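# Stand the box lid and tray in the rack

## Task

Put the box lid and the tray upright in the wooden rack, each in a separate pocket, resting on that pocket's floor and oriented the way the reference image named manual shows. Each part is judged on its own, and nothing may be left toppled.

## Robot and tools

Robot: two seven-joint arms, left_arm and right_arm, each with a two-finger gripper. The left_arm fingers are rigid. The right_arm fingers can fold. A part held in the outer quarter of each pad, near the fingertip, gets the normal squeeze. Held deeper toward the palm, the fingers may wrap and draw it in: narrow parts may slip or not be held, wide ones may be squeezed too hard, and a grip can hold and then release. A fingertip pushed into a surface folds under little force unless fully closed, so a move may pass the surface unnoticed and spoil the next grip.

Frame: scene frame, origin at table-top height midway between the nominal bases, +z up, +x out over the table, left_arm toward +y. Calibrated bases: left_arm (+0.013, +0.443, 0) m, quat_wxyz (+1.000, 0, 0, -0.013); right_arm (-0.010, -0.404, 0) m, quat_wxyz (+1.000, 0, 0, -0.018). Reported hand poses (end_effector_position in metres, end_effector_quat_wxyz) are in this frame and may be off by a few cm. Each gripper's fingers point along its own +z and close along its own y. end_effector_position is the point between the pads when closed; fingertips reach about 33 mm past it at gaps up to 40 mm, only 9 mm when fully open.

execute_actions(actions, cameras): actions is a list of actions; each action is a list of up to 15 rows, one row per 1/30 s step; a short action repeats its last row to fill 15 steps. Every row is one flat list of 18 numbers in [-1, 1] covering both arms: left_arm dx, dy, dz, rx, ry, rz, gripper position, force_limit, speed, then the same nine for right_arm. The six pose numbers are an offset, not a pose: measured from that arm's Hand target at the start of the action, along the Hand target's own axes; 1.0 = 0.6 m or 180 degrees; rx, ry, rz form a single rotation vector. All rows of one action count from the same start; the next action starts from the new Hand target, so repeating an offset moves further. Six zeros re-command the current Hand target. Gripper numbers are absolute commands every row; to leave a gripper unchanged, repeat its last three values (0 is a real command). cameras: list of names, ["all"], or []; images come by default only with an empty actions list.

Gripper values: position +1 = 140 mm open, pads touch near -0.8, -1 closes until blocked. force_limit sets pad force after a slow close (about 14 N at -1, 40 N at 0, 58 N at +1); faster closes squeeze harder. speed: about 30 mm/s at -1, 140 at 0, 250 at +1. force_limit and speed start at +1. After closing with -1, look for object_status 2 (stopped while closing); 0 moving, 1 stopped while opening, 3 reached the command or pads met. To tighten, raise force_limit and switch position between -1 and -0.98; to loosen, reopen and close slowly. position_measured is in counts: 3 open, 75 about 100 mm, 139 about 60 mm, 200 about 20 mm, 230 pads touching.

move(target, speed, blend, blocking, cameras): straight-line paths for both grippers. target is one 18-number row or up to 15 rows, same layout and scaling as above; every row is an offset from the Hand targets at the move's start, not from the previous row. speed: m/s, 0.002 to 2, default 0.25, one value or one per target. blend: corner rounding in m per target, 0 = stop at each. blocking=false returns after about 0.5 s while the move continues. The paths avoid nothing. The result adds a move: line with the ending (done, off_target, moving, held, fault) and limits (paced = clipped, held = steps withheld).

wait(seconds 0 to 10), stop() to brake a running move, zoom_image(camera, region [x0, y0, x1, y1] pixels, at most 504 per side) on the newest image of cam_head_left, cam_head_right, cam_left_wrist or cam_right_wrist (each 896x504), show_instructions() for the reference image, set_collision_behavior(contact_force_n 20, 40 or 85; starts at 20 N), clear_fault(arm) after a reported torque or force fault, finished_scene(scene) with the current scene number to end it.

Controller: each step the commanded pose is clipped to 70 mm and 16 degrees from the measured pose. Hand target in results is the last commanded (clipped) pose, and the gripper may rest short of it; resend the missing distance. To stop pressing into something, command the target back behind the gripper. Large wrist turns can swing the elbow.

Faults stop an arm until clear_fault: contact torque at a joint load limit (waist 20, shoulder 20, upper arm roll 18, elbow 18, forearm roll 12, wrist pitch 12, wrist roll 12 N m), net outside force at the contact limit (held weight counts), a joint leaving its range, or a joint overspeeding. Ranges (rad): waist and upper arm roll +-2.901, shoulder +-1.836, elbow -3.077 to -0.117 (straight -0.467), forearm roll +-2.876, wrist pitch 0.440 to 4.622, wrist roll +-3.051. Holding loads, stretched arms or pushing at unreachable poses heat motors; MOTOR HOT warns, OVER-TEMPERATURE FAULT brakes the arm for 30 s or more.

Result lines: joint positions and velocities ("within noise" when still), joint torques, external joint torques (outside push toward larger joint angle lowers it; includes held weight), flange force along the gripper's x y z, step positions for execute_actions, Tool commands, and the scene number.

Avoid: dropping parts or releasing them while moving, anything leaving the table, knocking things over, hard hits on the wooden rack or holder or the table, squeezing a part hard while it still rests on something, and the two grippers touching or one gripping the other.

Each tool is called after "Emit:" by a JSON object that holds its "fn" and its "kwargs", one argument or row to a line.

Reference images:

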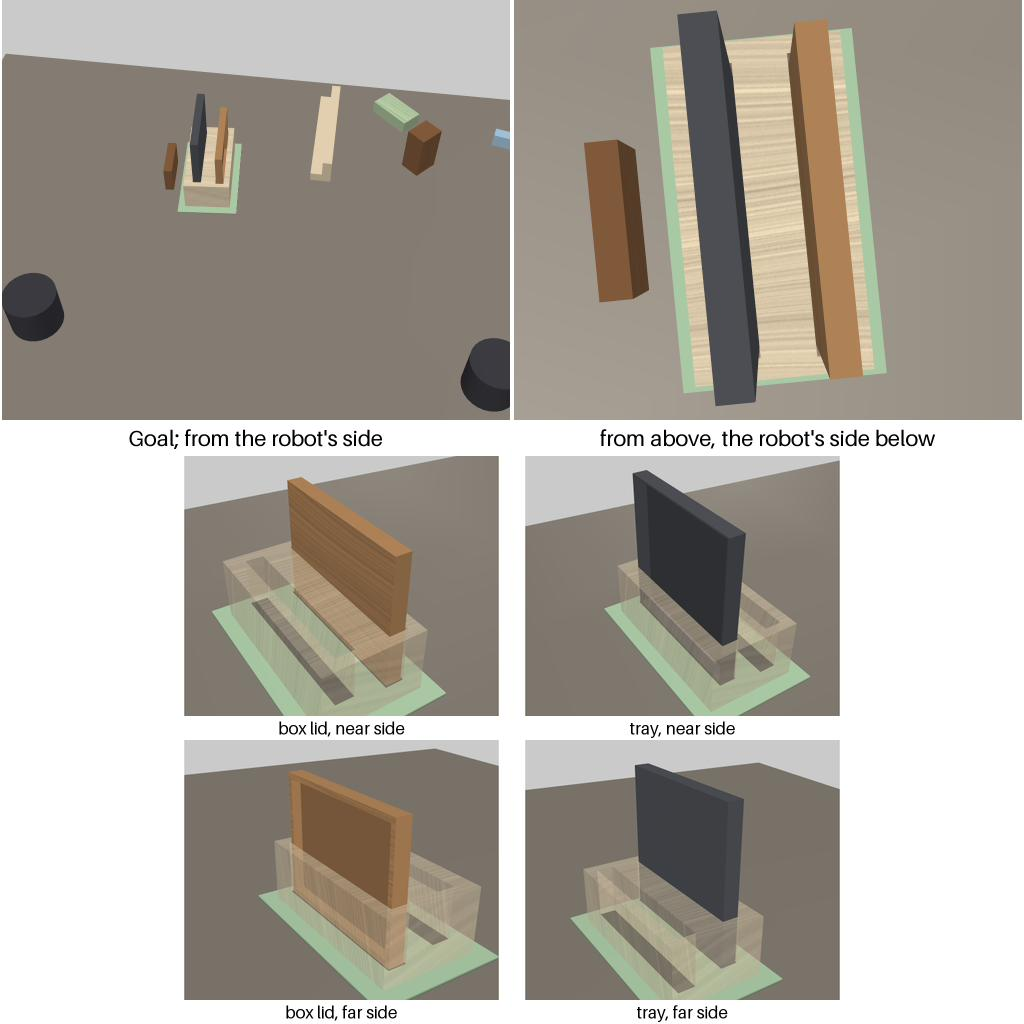

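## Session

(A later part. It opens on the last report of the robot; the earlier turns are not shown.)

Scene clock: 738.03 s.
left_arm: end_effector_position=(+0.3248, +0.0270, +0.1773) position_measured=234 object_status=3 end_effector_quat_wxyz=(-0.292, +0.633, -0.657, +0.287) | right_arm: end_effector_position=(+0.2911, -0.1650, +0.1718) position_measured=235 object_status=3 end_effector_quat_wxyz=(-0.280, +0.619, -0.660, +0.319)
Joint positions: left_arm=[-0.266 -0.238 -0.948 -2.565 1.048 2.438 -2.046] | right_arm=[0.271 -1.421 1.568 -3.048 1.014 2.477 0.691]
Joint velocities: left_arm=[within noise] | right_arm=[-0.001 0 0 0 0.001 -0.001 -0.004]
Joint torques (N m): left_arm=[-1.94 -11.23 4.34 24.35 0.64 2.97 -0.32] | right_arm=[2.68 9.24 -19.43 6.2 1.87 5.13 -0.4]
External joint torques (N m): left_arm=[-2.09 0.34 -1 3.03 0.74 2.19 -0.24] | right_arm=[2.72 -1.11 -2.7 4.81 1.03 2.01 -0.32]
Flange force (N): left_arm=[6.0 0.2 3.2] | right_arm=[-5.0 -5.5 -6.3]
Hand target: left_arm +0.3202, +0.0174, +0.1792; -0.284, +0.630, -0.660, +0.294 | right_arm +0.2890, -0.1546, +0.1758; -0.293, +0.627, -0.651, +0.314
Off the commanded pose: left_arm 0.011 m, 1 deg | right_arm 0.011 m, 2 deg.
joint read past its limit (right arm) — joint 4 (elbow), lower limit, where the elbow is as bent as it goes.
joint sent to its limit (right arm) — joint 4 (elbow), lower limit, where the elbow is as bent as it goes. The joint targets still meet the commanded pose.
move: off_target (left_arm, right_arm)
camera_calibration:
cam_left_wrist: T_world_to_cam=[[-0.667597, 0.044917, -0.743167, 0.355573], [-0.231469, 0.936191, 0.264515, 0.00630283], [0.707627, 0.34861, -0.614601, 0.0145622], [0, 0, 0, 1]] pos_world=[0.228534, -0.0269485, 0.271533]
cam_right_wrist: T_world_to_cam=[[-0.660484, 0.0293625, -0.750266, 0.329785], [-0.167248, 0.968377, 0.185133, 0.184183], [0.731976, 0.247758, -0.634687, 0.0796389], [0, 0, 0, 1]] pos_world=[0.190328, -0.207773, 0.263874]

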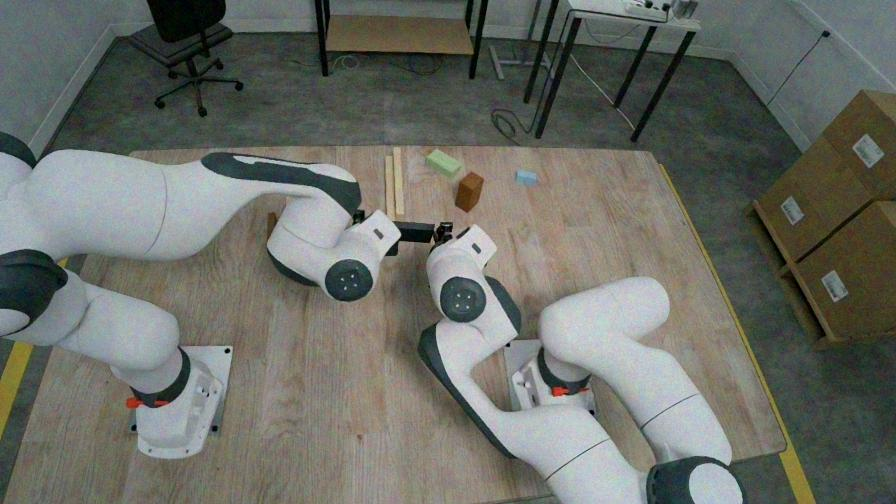

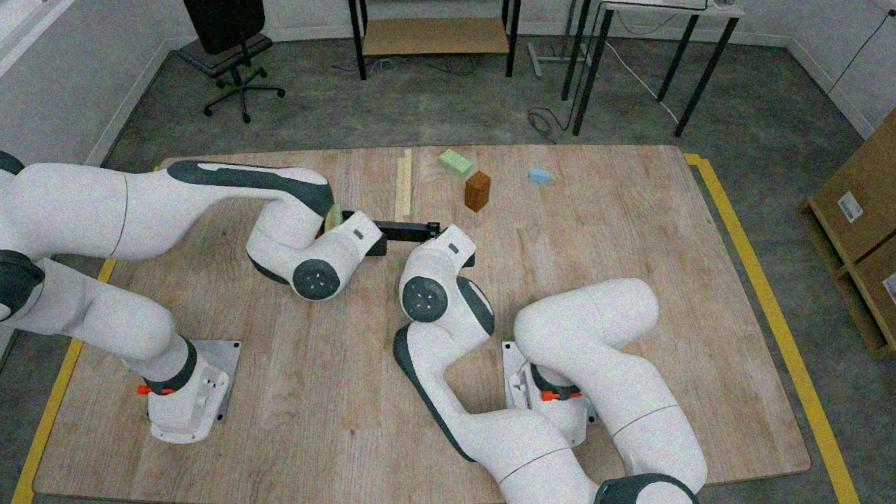

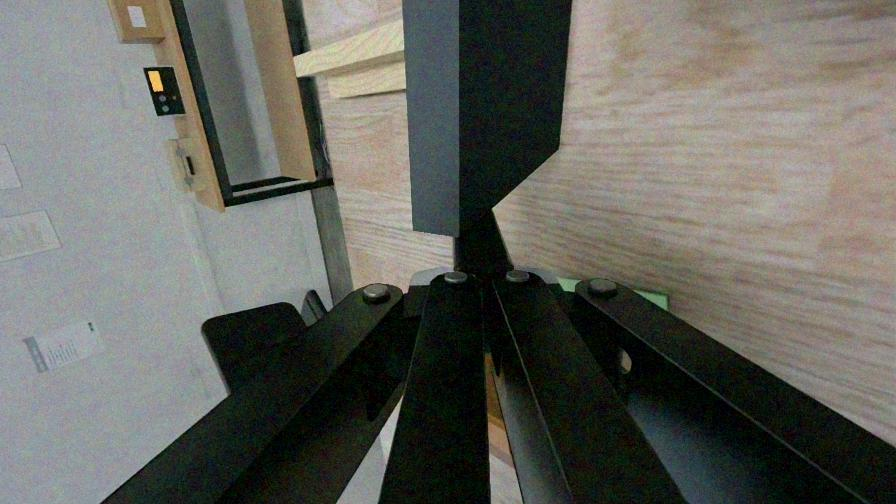

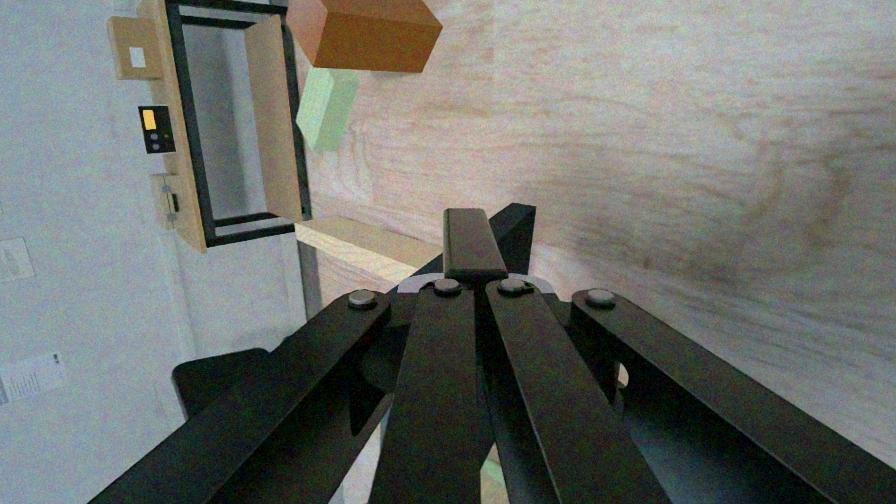

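Emit:
{"fn": "move", "kwargs": {
  "target": [0,-0.0177,0.004,-0.139,0,0,-1,-1,0.5,0,-0.0177,0.004,-0.139,0,0,-1,-1,0.5],
  "speed": 0.12,
  "cameras": ["cam_head_left","cam_head_right","cam_left_wrist","cam_right_wrist"]
}}

Emit:
{"fn": "zoom_image", "kwargs": {
  "camera": "cam_head_right",
  "region": [340, 160, 460, 300]
}}

Emit:
{"fn": "zoom_image", "kwargs": {
  "camera": "cam_head_left",
  "region": [340, 160, 460, 300]
}}

Scene clock: 756.73 s.
left_arm: end_effector_position=(+0.3321, +0.0266, +0.1828) position_measured=234 object_status=3 end_effector_quat_wxyz=(-0.146, +0.684, -0.701, +0.138) | right_arm: end_effector_position=(+0.2968, -0.1638, +0.1776) position_measured=235 object_status=3 end_effector_quat_wxyz=(-0.143, +0.670, -0.709, +0.166)
Joint positions: left_arm=[-0.563 -0.176 -0.47 -2.439 0.431 2.433 -1.344] | right_arm=[0.007 -1.089 1.061 -2.877 0.778 2.325 0.37]
Joint velocities: left_arm=[-0.001 0 0 0.001 0 0 0.007] | right_arm=[within noise]
Joint torques (N m): left_arm=[-2.72 -21.76 1.57 26.24 -0.37 5.05 0.21] | right_arm=[2.8 6.89 -18.8 21.24 1.76 4.67 -0.31]
External joint torques (N m): left_arm=[-2.77 0.64 -0.67 2.91 -0.8 2.42 0.25] | right_arm=[2.86 0.46 -2.57 5.6 1.09 1.34 -0.26]
Flange force (N): left_arm=[6.6 -2.2 0.7] | right_arm=[-4.8 -4.1 -5.4]
Hand target: left_arm +0.3290, +0.0170, +0.1855; -0.141, +0.677, -0.708, +0.144 | right_arm +0.2975, -0.1549, +0.1825; -0.150, +0.675, -0.703, +0.165
Off the commanded pose: left_arm 0.010 m, 1 deg | right_arm 0.010 m, 1 deg.
move: off_target (left_arm, right_arm)
camera_calibration:
cam_left_wrist: T_world_to_cam=[[-0.920556, 0.0387277, -0.388687, 0.38386], [-0.107458, 0.931569, 0.347321, -0.049261], [0.37554, 0.361496, -0.8534, 0.166491], [0, 0, 0, 1]] pos_world=[0.285547, -0.0291617, 0.308394]
cam_right_wrist: T_world_to_cam=[[-0.914508, 0.0465483, -0.40188, 0.354179], [-0.0704198, 0.95988, 0.271425, 0.137506], [0.398391, 0.27652, -0.87454, 0.225116], [0, 0, 0, 1]] pos_world=[0.243898, -0.210725, 0.301888]

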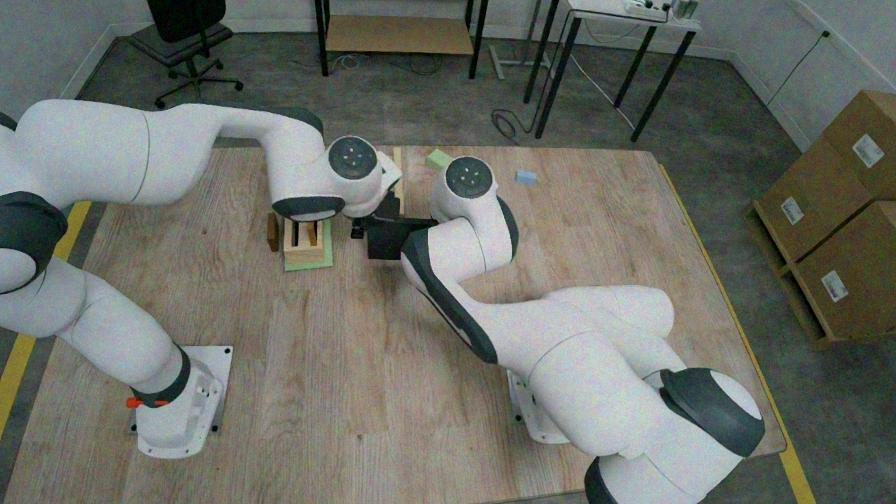

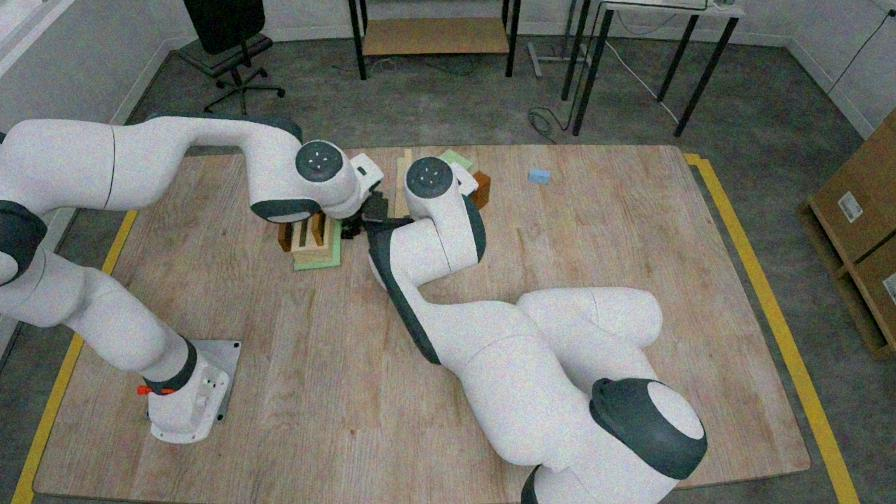

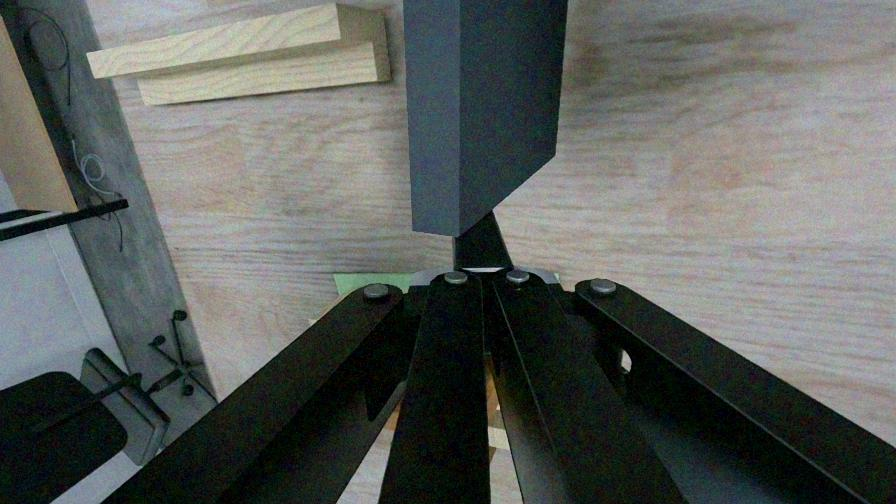

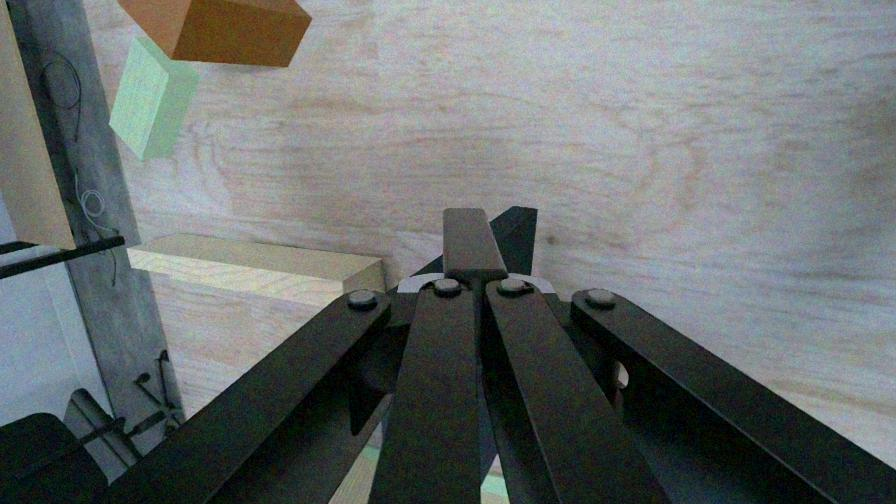

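Scaled by 3.600 from the camera's 896x504 image, which has a finer 1280x720 frame.

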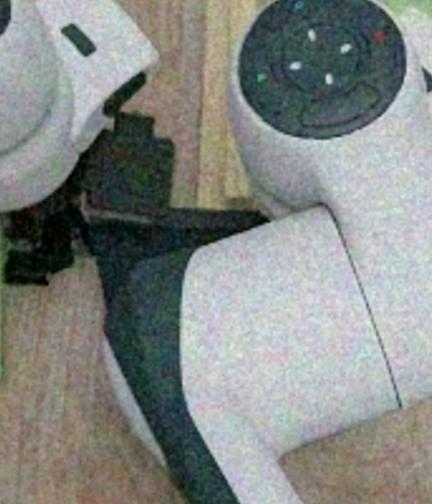

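Scaled by 3.600 from the camera's 896x504 image, which has a finer 1280x720 frame.

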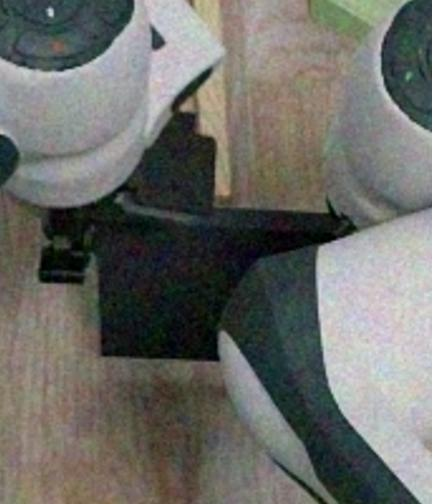

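Emit:
{"fn": "move", "kwargs": {
  "target": [0,0.0254,0.0544,0,0,0,-1,-1,0.5,0,0.0254,0.0544,0,0,0,-1,-1,0.5],
  "speed": 0.05,
  "cameras": ["cam_head_left","cam_left_wrist","cam_right_wrist"]
}}

Emit:
{"fn": "zoom_image", "kwargs": {
  "camera": "cam_head_left",
  "region": [340, 160, 460, 300]
}}

Scene clock: 766.83 s.
left_arm: end_effector_position=(+0.3325, +0.0285, +0.1490) position_measured=234 object_status=3 end_effector_quat_wxyz=(-0.149, +0.681, -0.705, +0.135) | right_arm: end_effector_position=(+0.2984, -0.1626, +0.1453) position_measured=235 object_status=3 end_effector_quat_wxyz=(-0.146, +0.671, -0.707, +0.168)
Joint positions: left_arm=[-0.546 -0.11 -0.48 -2.464 0.521 2.495 -1.419] | right_arm=[-0.007 -1.016 1.163 -2.909 0.854 2.443 0.368]
Joint velocities: left_arm=[-0.001 -0.001 -0.001 0.001 -0.001 0 -0.004] | right_arm=[within noise]
Joint torques (N m): left_arm=[-2.9 -21.36 -0.59 23.8 0.12 5.56 -0.29] | right_arm=[1.97 8.33 -16.29 18.33 2.22 4.19 -0.38]
External joint torques (N m): left_arm=[-2.99 2.22 -2.09 1.34 -0.15 3.04 -0.25] | right_arm=[2 2.2 -0.45 4.1 1.51 0.85 -0.34]
Flange force (N): left_arm=[8.9 2.1 8.5] | right_arm=[-7.8 -3.7 8.2]
Hand target: left_arm +0.3279, +0.0172, +0.1495; -0.141, +0.677, -0.708, +0.144 | right_arm +0.2980, -0.1554, +0.1465; -0.150, +0.675, -0.703, +0.165
Off the commanded pose: left_arm 0.012 m, 1 deg | right_arm 0.007 m, 1 deg.
move: off_target (left_arm, right_arm)
camera_calibration:
cam_left_wrist: T_world_to_cam=[[-0.92043, 0.0488626, -0.387842, 0.370523], [-0.100498, 0.92923, 0.355573, -0.0428095], [0.377769, 0.366257, -0.85038, 0.135534], [0, 0, 0, 1]] pos_world=[0.285538, -0.0279653, 0.274182]
cam_right_wrist: T_world_to_cam=[[-0.91202, 0.0419281, -0.407996, 0.342014], [-0.0770746, 0.959518, 0.270895, 0.147166], [0.402838, 0.278508, -0.871868, 0.194536], [0, 0, 0, 1]] pos_world=[0.244901, -0.209728, 0.269283]
Images, in order (width x height): cam_head_left 896x504, cam_left_wrist 896x504, cam_right_wrist 896x504.

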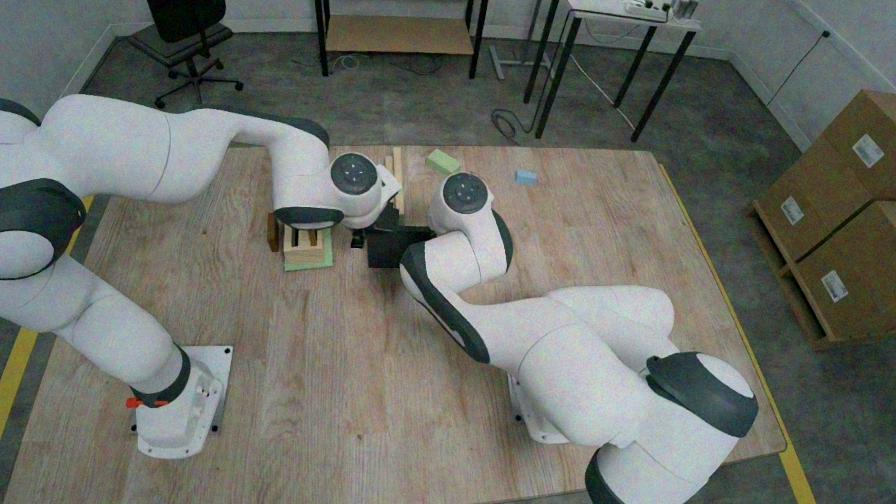

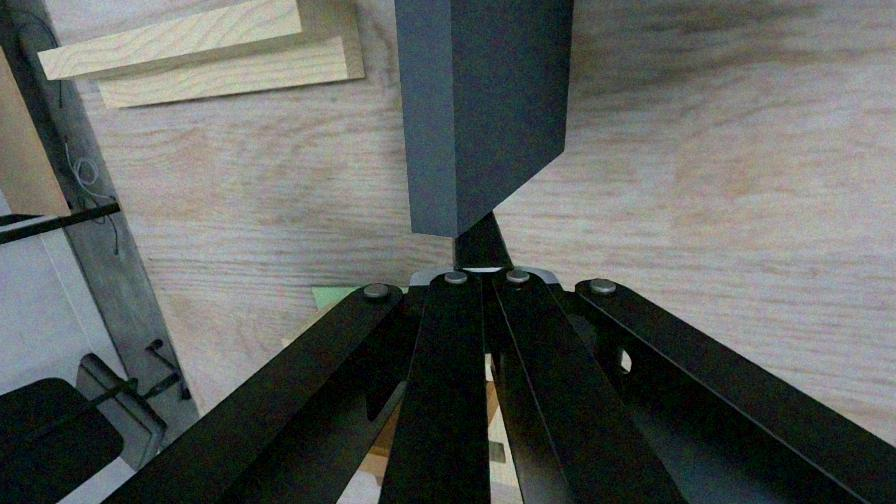

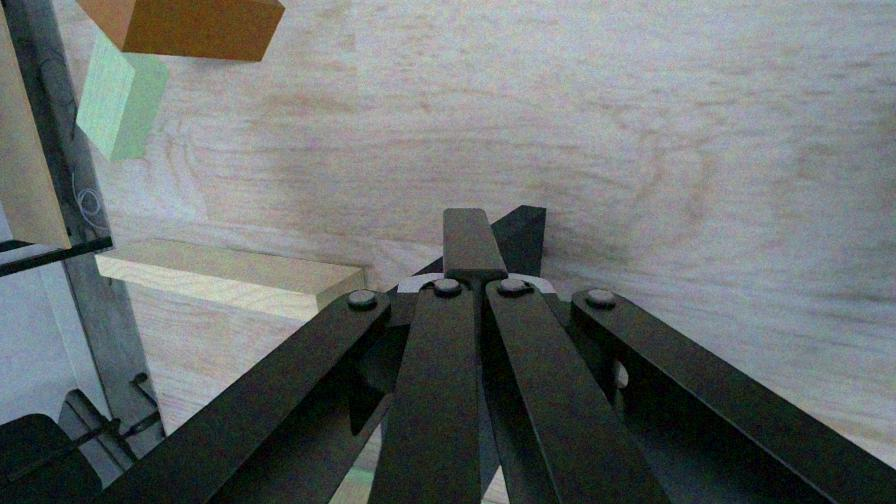

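Scaled by 3.600 from the camera's 896x504 image, which has a finer 1280x720 frame.

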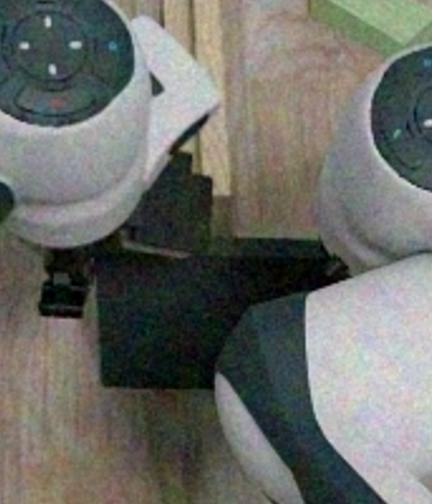

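Emit:
{"fn": "move", "kwargs": {
  "target": [
    [-0.02,0,0,0,0,0,-1,-1,0.5,0.02,0,0,0,0,0,-1,-1,0.5],
    [-0.07,0,0,0,0,0,-1,-1,0.5,0.07,0,0,0,0,0,-1,-1,0.5]
  ],
  "speed": [0.015,0.06],
  "blend": [0.001,0],
  "cameras": ["cam_head_left","cam_head_right","cam_left_wrist","cam_right_wrist"]
}}

Emit:
{"fn": "zoom_image", "kwargs": {
  "camera": "cam_head_left",
  "region": [340, 160, 460, 300]
}}

Scene clock: 778.40 s.
left_arm: end_effector_position=(+0.3298, +0.0604, +0.1484) position_measured=234 object_status=3 end_effector_quat_wxyz=(-0.142, +0.680, -0.705, +0.142) | right_arm: end_effector_position=(+0.2955, -0.1967, +0.1462) position_measured=235 object_status=3 end_effector_quat_wxyz=(-0.150, +0.673, -0.706, +0.163)
Joint positions: left_arm=[-0.561 -0.211 -0.426 -2.583 0.472 2.565 -1.353] | right_arm=[0.071 -1.051 1.066 -3.005 0.846 2.451 0.316]
Joint velocities: left_arm=[-0.001 0 0.001 0.001 0 0.001 0.006] | right_arm=[within noise]
Joint torques (N m): left_arm=[0.14 -21.11 4.32 21.42 -0.33 2.86 0.12] | right_arm=[0.19 5.39 -15.84 14.22 0.37 3.56 -0.31]
External joint torques (N m): left_arm=[0.09 -0.34 2.02 -0.87 -0.49 0.21 0.16] | right_arm=[0.24 0.19 -2.12 -0.89 -0.33 0.18 -0.26]
Flange force (N): left_arm=[-7.3 -0.7 -3.2] | right_arm=[7.2 -1.3 -5.1]
Hand target: left_arm +0.3298, +0.0592, +0.1497; -0.141, +0.677, -0.708, +0.144 | right_arm +0.2962, -0.1973, +0.1470; -0.150, +0.675, -0.703, +0.165
Off the commanded pose: left_arm 0.002 m, 0 deg | right_arm 0.001 m, 1 deg.
move: done
camera_calibration:
cam_left_wrist: T_world_to_cam=[[-0.919864, 0.0471422, -0.389395, 0.36651], [-0.0950539, 0.936368, 0.337906, -0.0720716], [0.380547, 0.347841, -0.856849, 0.125503], [0, 0, 0, 1]] pos_world=[0.282529, 0.00655251, 0.274608]
cam_right_wrist: T_world_to_cam=[[-0.91246, 0.040701, -0.407136, 0.340937], [-0.083298, 0.955724, 0.282228, 0.178941], [0.400597, 0.291435, -0.86867, 0.208702], [0, 0, 0, 1]] pos_world=[0.242392, -0.245718, 0.269599]

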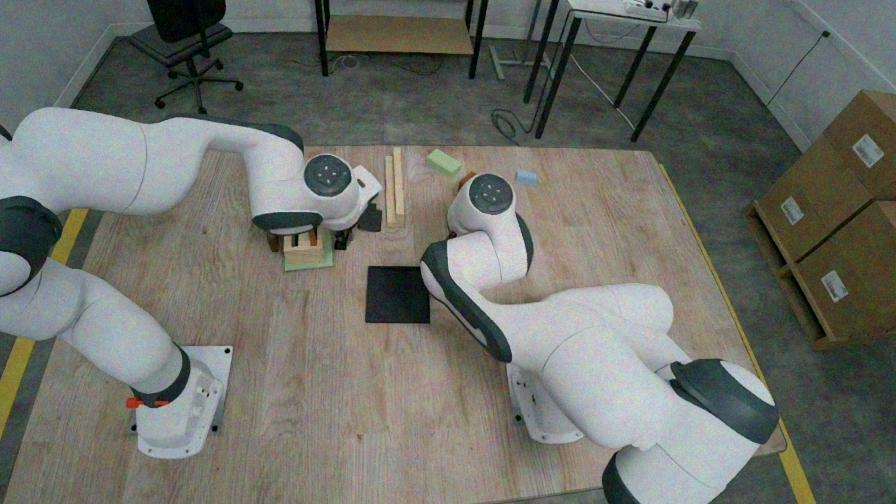

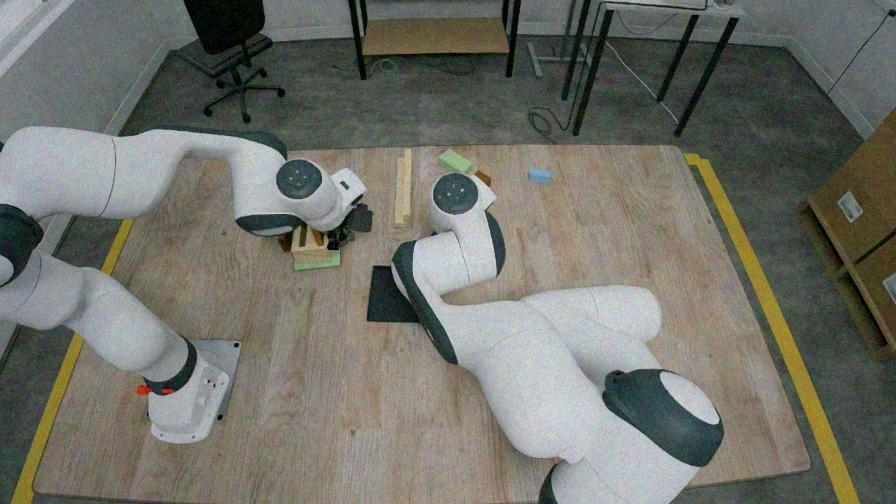

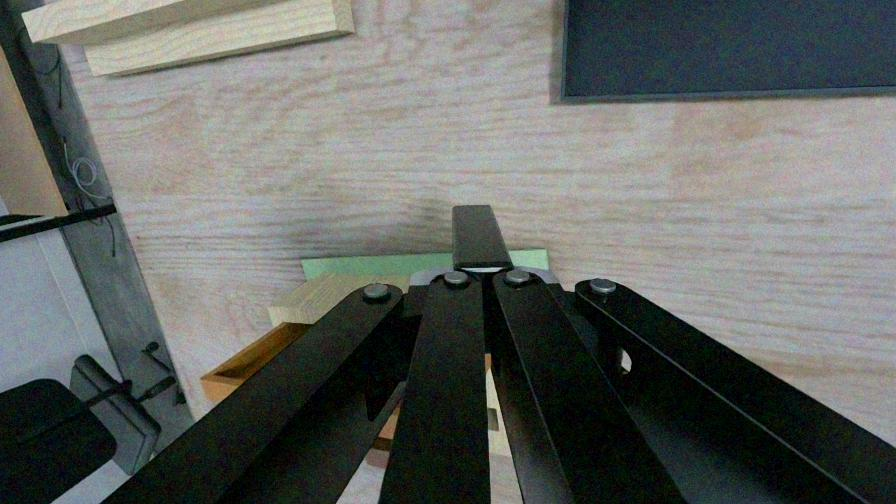

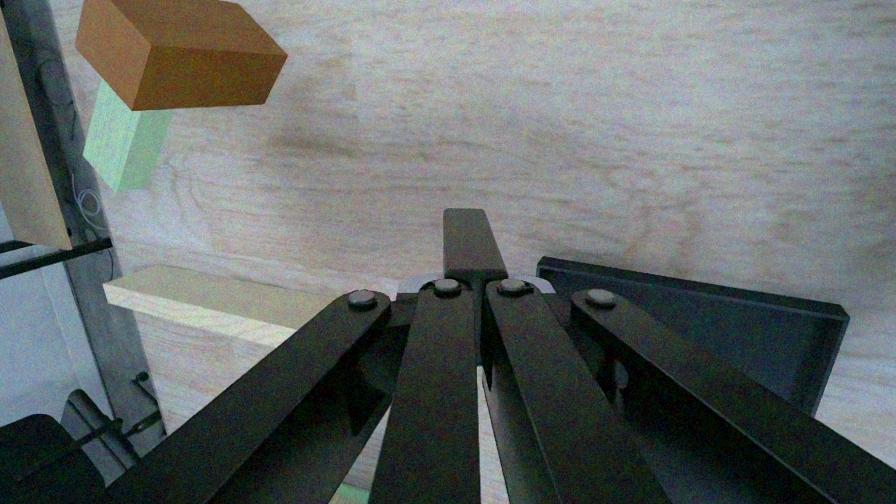

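Scaled by 3.600 from the camera's 896x504 image, which has a finer 1280x720 frame.

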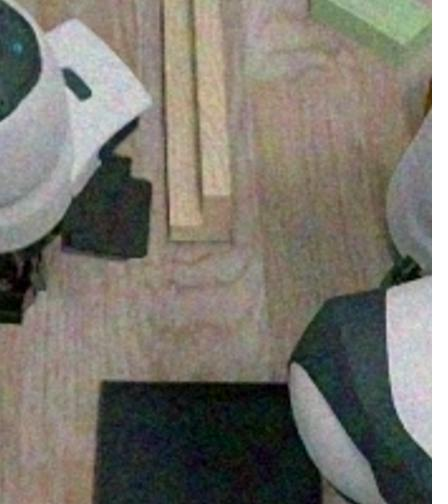

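Emit:
{"fn": "move", "kwargs": {
  "target": [
    [0,-0.056,-0.121,0,0,0,-0.2,0,0.5,0.283,-0.13,-0.252,-0.139,0,0,-1,-1,0.5],
    [0.3227,0.1465,-0.013,-0.109,0.109,0.491,-0.2,0,0.5,0.283,-0.13,-0.252,-0.139,0,0,-1,-1,0.5]
  ],
  "speed": [0.3,0.35],
  "blend": [0.03,0],
  "cameras": ["all"]
}}

Emit:
{"fn": "zoom_image", "kwargs": {
  "camera": "cam_head_left",
  "region": [340, 200, 460, 340]
}}

Scene clock: 809.13 s.
left_arm: end_effector_position=(+0.2376, -0.1318, +0.1227) position_measured=154 object_status=3 end_effector_quat_wxyz=(-0.015, +0.016, +1.000, +0.000) | right_arm: end_effector_position=(+0.2942, -0.3645, +0.3195) position_measured=235 object_status=3 end_effector_quat_wxyz=(-0.003, +0.689, -0.724, +0.010)
Joint positions: left_arm=[-0.806 0.339 -0.384 -1.9 0.121 2.201 0.334] | right_arm=[-0.212 -0.871 0.277 -2.533 0.202 1.697 -0.04]
Joint velocities: left_arm=[-0.001 -0.001 -0.001 0 0 0.001 0.005] | right_arm=[within noise]
Joint torques (N m): left_arm=[0.8 -39.43 -2.74 22.97 0.84 2.33 0.22] | right_arm=[0.11 -0.94 -7.72 23.99 0.46 2.51 -0.28]
External joint torques (N m): left_arm=[0.59 0.69 0.95 -0.25 0.25 -0.2 0.22] | right_arm=[0.12 1.27 -1.53 -0.24 -0.27 -0.15 -0.28]
Flange force (N): left_arm=[-1.9 -0.6 0.9] | right_arm=[3.4 -2.8 -0.8]
Hand target: left_arm +0.2376, -0.1305, +0.1213; -0.015, +0.021, +1.000, +0.003 | right_arm +0.2933, -0.3651, +0.3191; +0.000, +0.692, -0.722, +0.009
Off the commanded pose: left_arm 0.002 m, 1 deg | right_arm 0.001 m, 0 deg.
move: done
camera_calibration:
cam_left_wrist: T_world_to_cam=[[0.0438048, 0.999032, 0.004076, 0.128922], [0.944064, -0.0427287, 0.326983, -0.266746], [0.326841, -0.0104754, -0.945021, 0.181754], [0, 0, 0, 1]] pos_world=[0.186773, -0.13829, 0.258458]
cam_right_wrist: T_world_to_cam=[[-0.998828, 0.0475169, 0.00915681, 0.311991], [0.0480253, 0.950144, 0.308091, 0.241364], [0.00593925, 0.30817, -0.951313, 0.557285], [0, 0, 0, 1]] pos_world=[0.296724, -0.415894, 0.452933]

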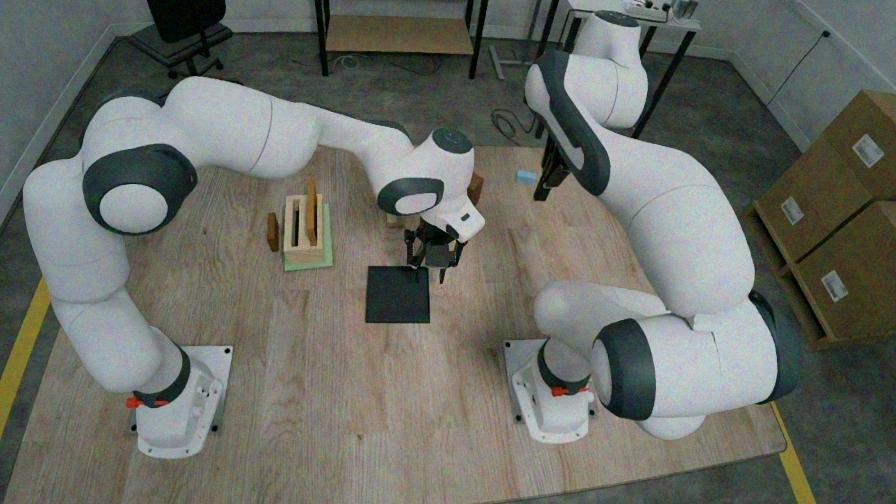

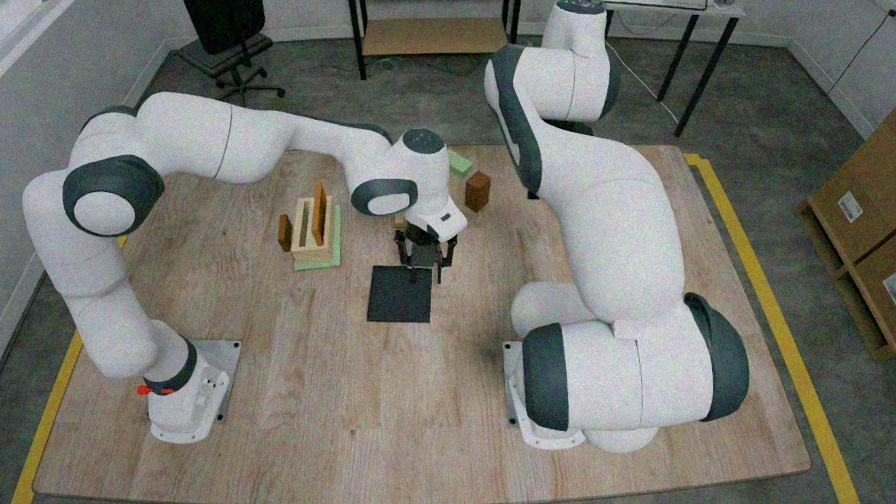

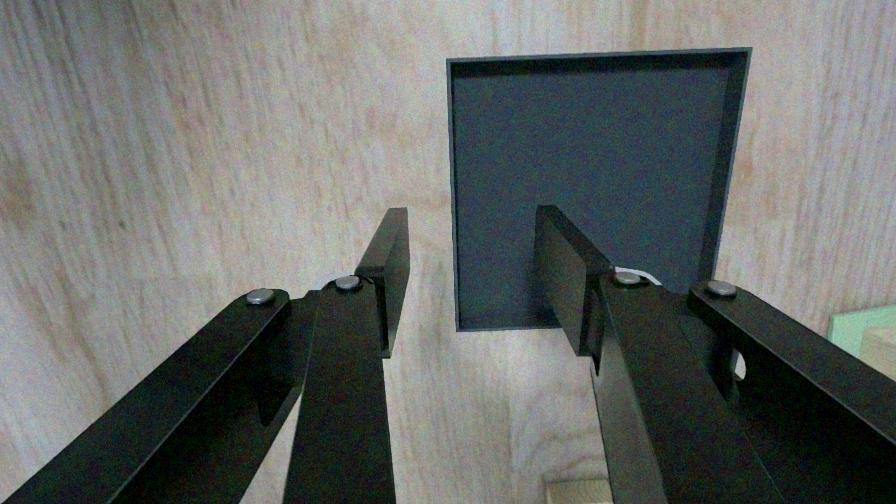

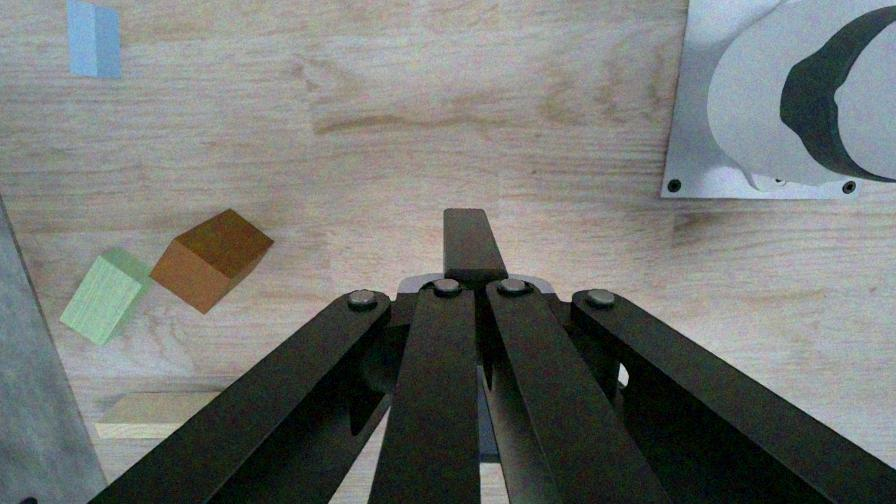

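Scaled by 3.600 from the camera's 896x504 image, which has a finer 1280x720 frame.

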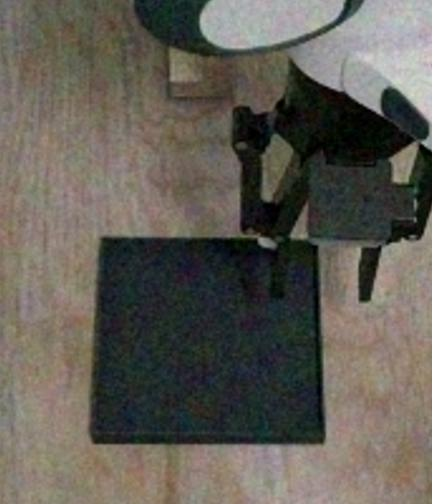

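Emit:
{"fn": "move", "kwargs": {
  "target": [
    [-0.01,-0.0067,0.132,0,-0.0096,-0.01,-0.2,0,0.5,0,0,0,0,0,0,-1,-1,0.5],
    [-0.01,-0.0067,0.141,0,-0.0096,-0.01,-0.2,0,0.5,0,0,0,0,0,0,-1,-1,0.5]
  ],
  "speed": [0.1,0.02],
  "blend": [0.001,0],
  "cameras": ["cam_head_left","cam_left_wrist"]
}}

Emit:
{"fn": "zoom_image", "kwargs": {
  "camera": "cam_head_left",
  "region": [400, 230, 460, 300]
}}

Scene clock: 822.83 s.
left_arm: end_effector_position=(+0.2407, -0.1337, +0.0378) position_measured=154 object_status=3 end_effector_quat_wxyz=(-0.001, +0.009, +1.000, +0.003) | right_arm: end_effector_position=(+0.2942, -0.3645, +0.3195) position_measured=235 object_status=3 end_effector_quat_wxyz=(-0.003, +0.689, -0.724, +0.010)
Joint positions: left_arm=[-0.871 0.473 -0.316 -1.936 0.206 2.371 0.26] | right_arm=[-0.212 -0.871 0.277 -2.533 0.202 1.697 -0.04]
Joint velocities: left_arm=[-0.001 0 0.002 0 0 0.003 -0.006] | right_arm=[within noise]
Joint torques (N m): left_arm=[0.05 -42.66 -2.56 21.14 0.39 2.71 -0.23] | right_arm=[0.16 -0.92 -7.71 24.01 0.45 2.51 -0.27]
External joint torques (N m): left_arm=[0.24 0.27 2 -0.31 -0.12 0.17 -0.23] | right_arm=[0.19 1.31 -1.5 -0.21 -0.28 -0.14 -0.27]
Flange force (N): left_arm=[-0.4 0.6 1.8] | right_arm=[3.3 -3.0 -0.8]
Hand target: left_arm +0.2408, -0.1343, +0.0365; +0.000, +0.005, +1.000, +0.003 | right_arm +0.2933, -0.3651, +0.3191; +0.000, +0.692, -0.722, +0.009
Off the commanded pose: left_arm 0.001 m, 0 deg | right_arm 0.001 m, 0 deg.
move: done
camera_calibration:
cam_left_wrist: T_world_to_cam=[[0.0307581, 0.999462, 0.0113927, 0.133949], [0.935057, -0.0327996, 0.352977, -0.239518], [0.353161, -0.000204024, -0.935563, 0.0951328], [0, 0, 0, 1]] pos_world=[0.186246, -0.141714, 0.172021]
Images, in order (width x height): cam_head_left 896x504, cam_left_wrist 896x504.

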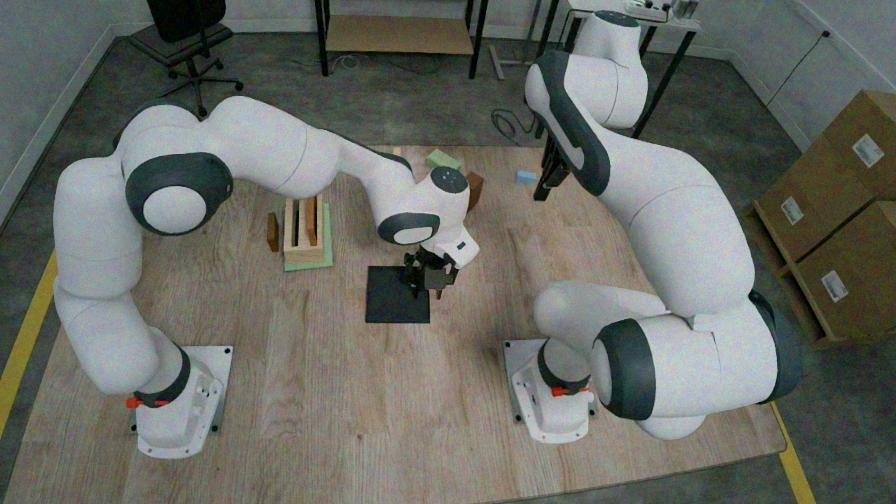

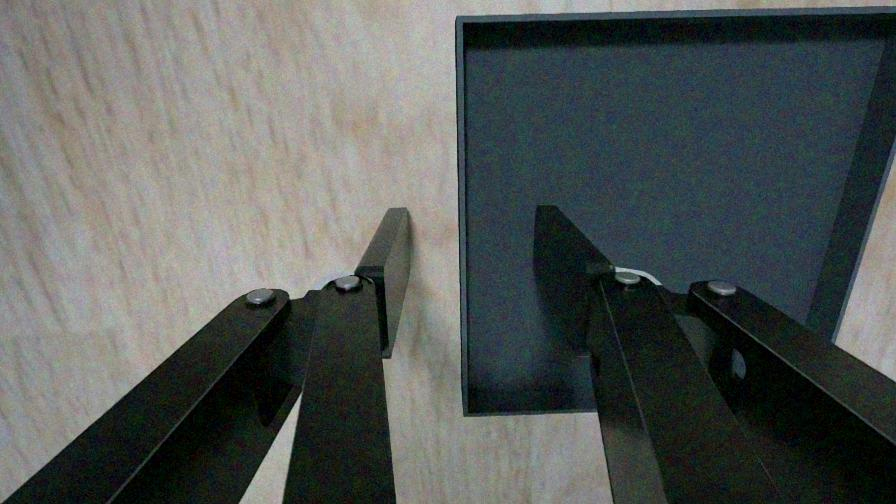

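Scaled by 7.200 from the camera's 896x504 image, which has a finer 1280x720 frame.

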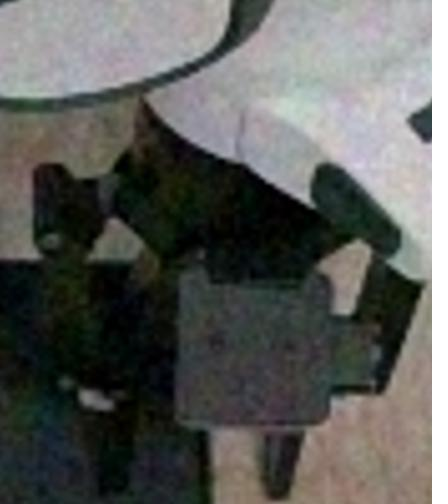

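Emit:
{"fn": "move", "kwargs": {
  "target": [0,0,0.0085,0,0,0,-0.2,0,0.5,0,0,0,0,0,0,-1,-1,0.5],
  "speed": 0.02
}}

Scene clock: 827.03 s.
left_arm: end_effector_position=(+0.2407, -0.1339, +0.0337) position_measured=154 object_status=3 end_effector_quat_wxyz=(-0.001, +0.008, +1.000, +0.003) | right_arm: end_effector_position=(+0.2942, -0.3645, +0.3195) position_measured=235 object_status=3 end_effector_quat_wxyz=(-0.003, +0.689, -0.724, +0.010)
Joint positions: left_arm=[-0.876 0.481 -0.31 -1.936 0.207 2.379 0.257] | right_arm=[-0.212 -0.871 0.277 -2.533 0.202 1.697 -0.04]
Joint velocities: left_arm=[-0.006 0 0.003 0.001 -0.001 0 -0.001] | right_arm=[within noise]
Joint torques (N m): left_arm=[0.25 -40.13 -2.15 19.97 0.66 3.15 -0.36] | right_arm=[0.07 -0.92 -7.74 23.96 0.45 2.5 -0.25]
External joint torques (N m): left_arm=[0.1 2.9 2.09 -1.35 0.15 0.63 -0.36] | right_arm=[0.04 1.38 -1.58 -0.25 -0.28 -0.14 -0.25]
Flange force (N): left_arm=[-0.6 -1.3 7.9] | right_arm=[3.5 -3.3 -0.8]
Hand target: left_arm +0.2408, -0.1342, +0.0314; +0.000, +0.005, +1.000, +0.003 | right_arm +0.2933, -0.3651, +0.3191; +0.000, +0.692, -0.722, +0.009
Off the commanded pose: left_arm 0.002 m, 0 deg | right_arm 0.001 m, 0 deg.
move: done

Emit:
{"fn": "move", "kwargs": {
  "target": [
    [0,0,-0.0102,0,0,0,-0.2,0,-1,0,0,0,0,0,0,-1,-1,0.5],
    [0,0,-0.0102,0,0,0,-1,0.1,-1,0,0,0,0,0,0,-1,-1,0.5],
    [0,0,-0.2143,0,0,0,-1,0.1,-1,0,0,0,0,0,0,-1,-1,0.5]
  ],
  "speed": [0.05,0.05,0.1],
  "cameras": ["cam_head_left","cam_left_wrist"]
}}

Scene clock: 835.20 s.
left_arm: end_effector_position=(+0.2417, -0.1357, +0.1594) position_measured=230 object_status=3 end_effector_quat_wxyz=(+0.001, +0.002, +1.000, +0.001) | right_arm: end_effector_position=(+0.2942, -0.3645, +0.3195) position_measured=235 object_status=3 end_effector_quat_wxyz=(-0.003, +0.689, -0.724, +0.010)
Joint positions: left_arm=[-0.842 0.297 -0.357 -1.855 0.125 2.128 0.297] | right_arm=[-0.212 -0.871 0.277 -2.533 0.202 1.697 -0.04]
Joint velocities: left_arm=[0 0 0 -0.002 -0.001 -0.006 0.003] | right_arm=[within noise]
Joint torques (N m): left_arm=[0.84 -40.08 -1.9 23.58 0.2 2.26 0.22] | right_arm=[0.14 -0.92 -7.72 24.05 0.44 2.5 -0.26]
External joint torques (N m): left_arm=[0.77 -0.24 1.19 -0.31 -0.44 -0.29 0.22] | right_arm=[0.23 1.23 -1.44 -0.08 -0.28 -0.14 -0.26]
Flange force (N): left_arm=[-0.9 3.0 -0.7] | right_arm=[3.1 -3.0 -1.1]
Hand target: left_arm +0.2409, -0.1349, +0.1600; +0.000, +0.005, +1.000, +0.003 | right_arm +0.2933, -0.3651, +0.3191; +0.000, +0.692, -0.722, +0.009
Off the commanded pose: left_arm 0.001 m, 0 deg | right_arm 0.001 m, 0 deg.
move: done
camera_calibration:
cam_left_wrist: T_world_to_cam=[[0.0159684, 0.999842, 0.00787138, 0.138716], [0.933921, -0.0177264, 0.357041, -0.281715], [0.357124, 0.00164988, -0.934056, 0.207614], [0, 0, 0, 1]] pos_world=[0.186741, -0.14403, 0.293415]
Images, in order (width x height): cam_head_left 896x504, cam_left_wrist 896x504.

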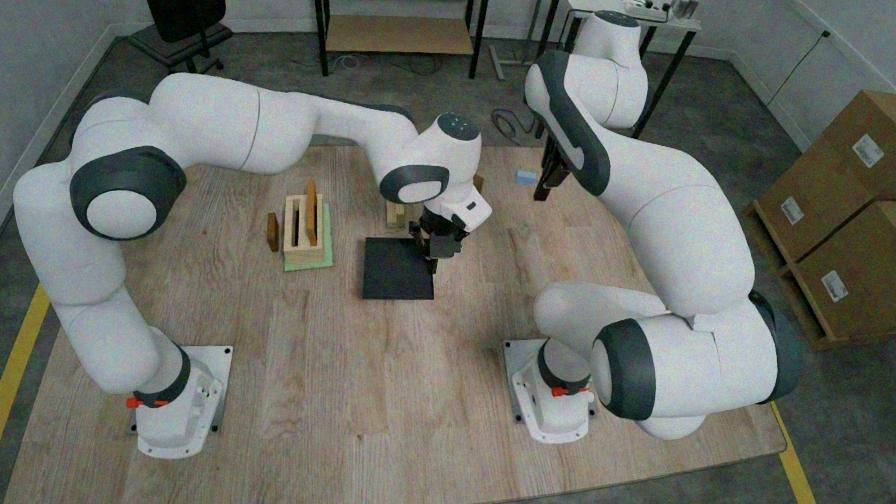

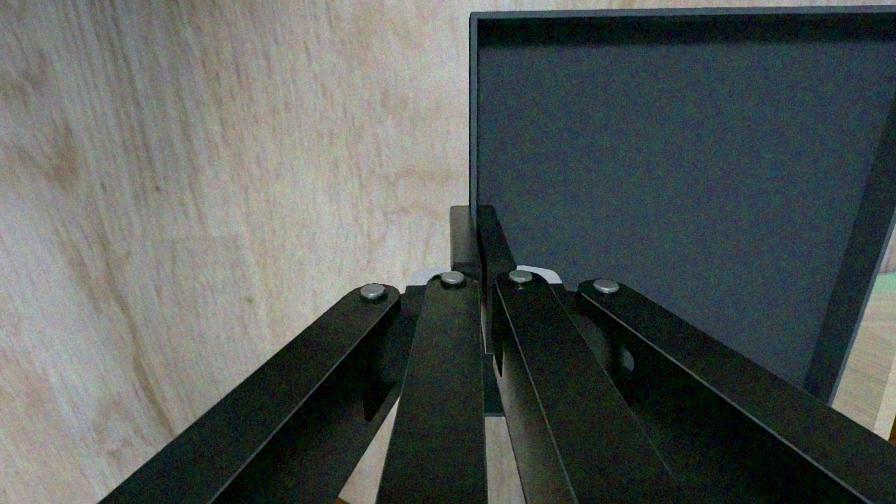

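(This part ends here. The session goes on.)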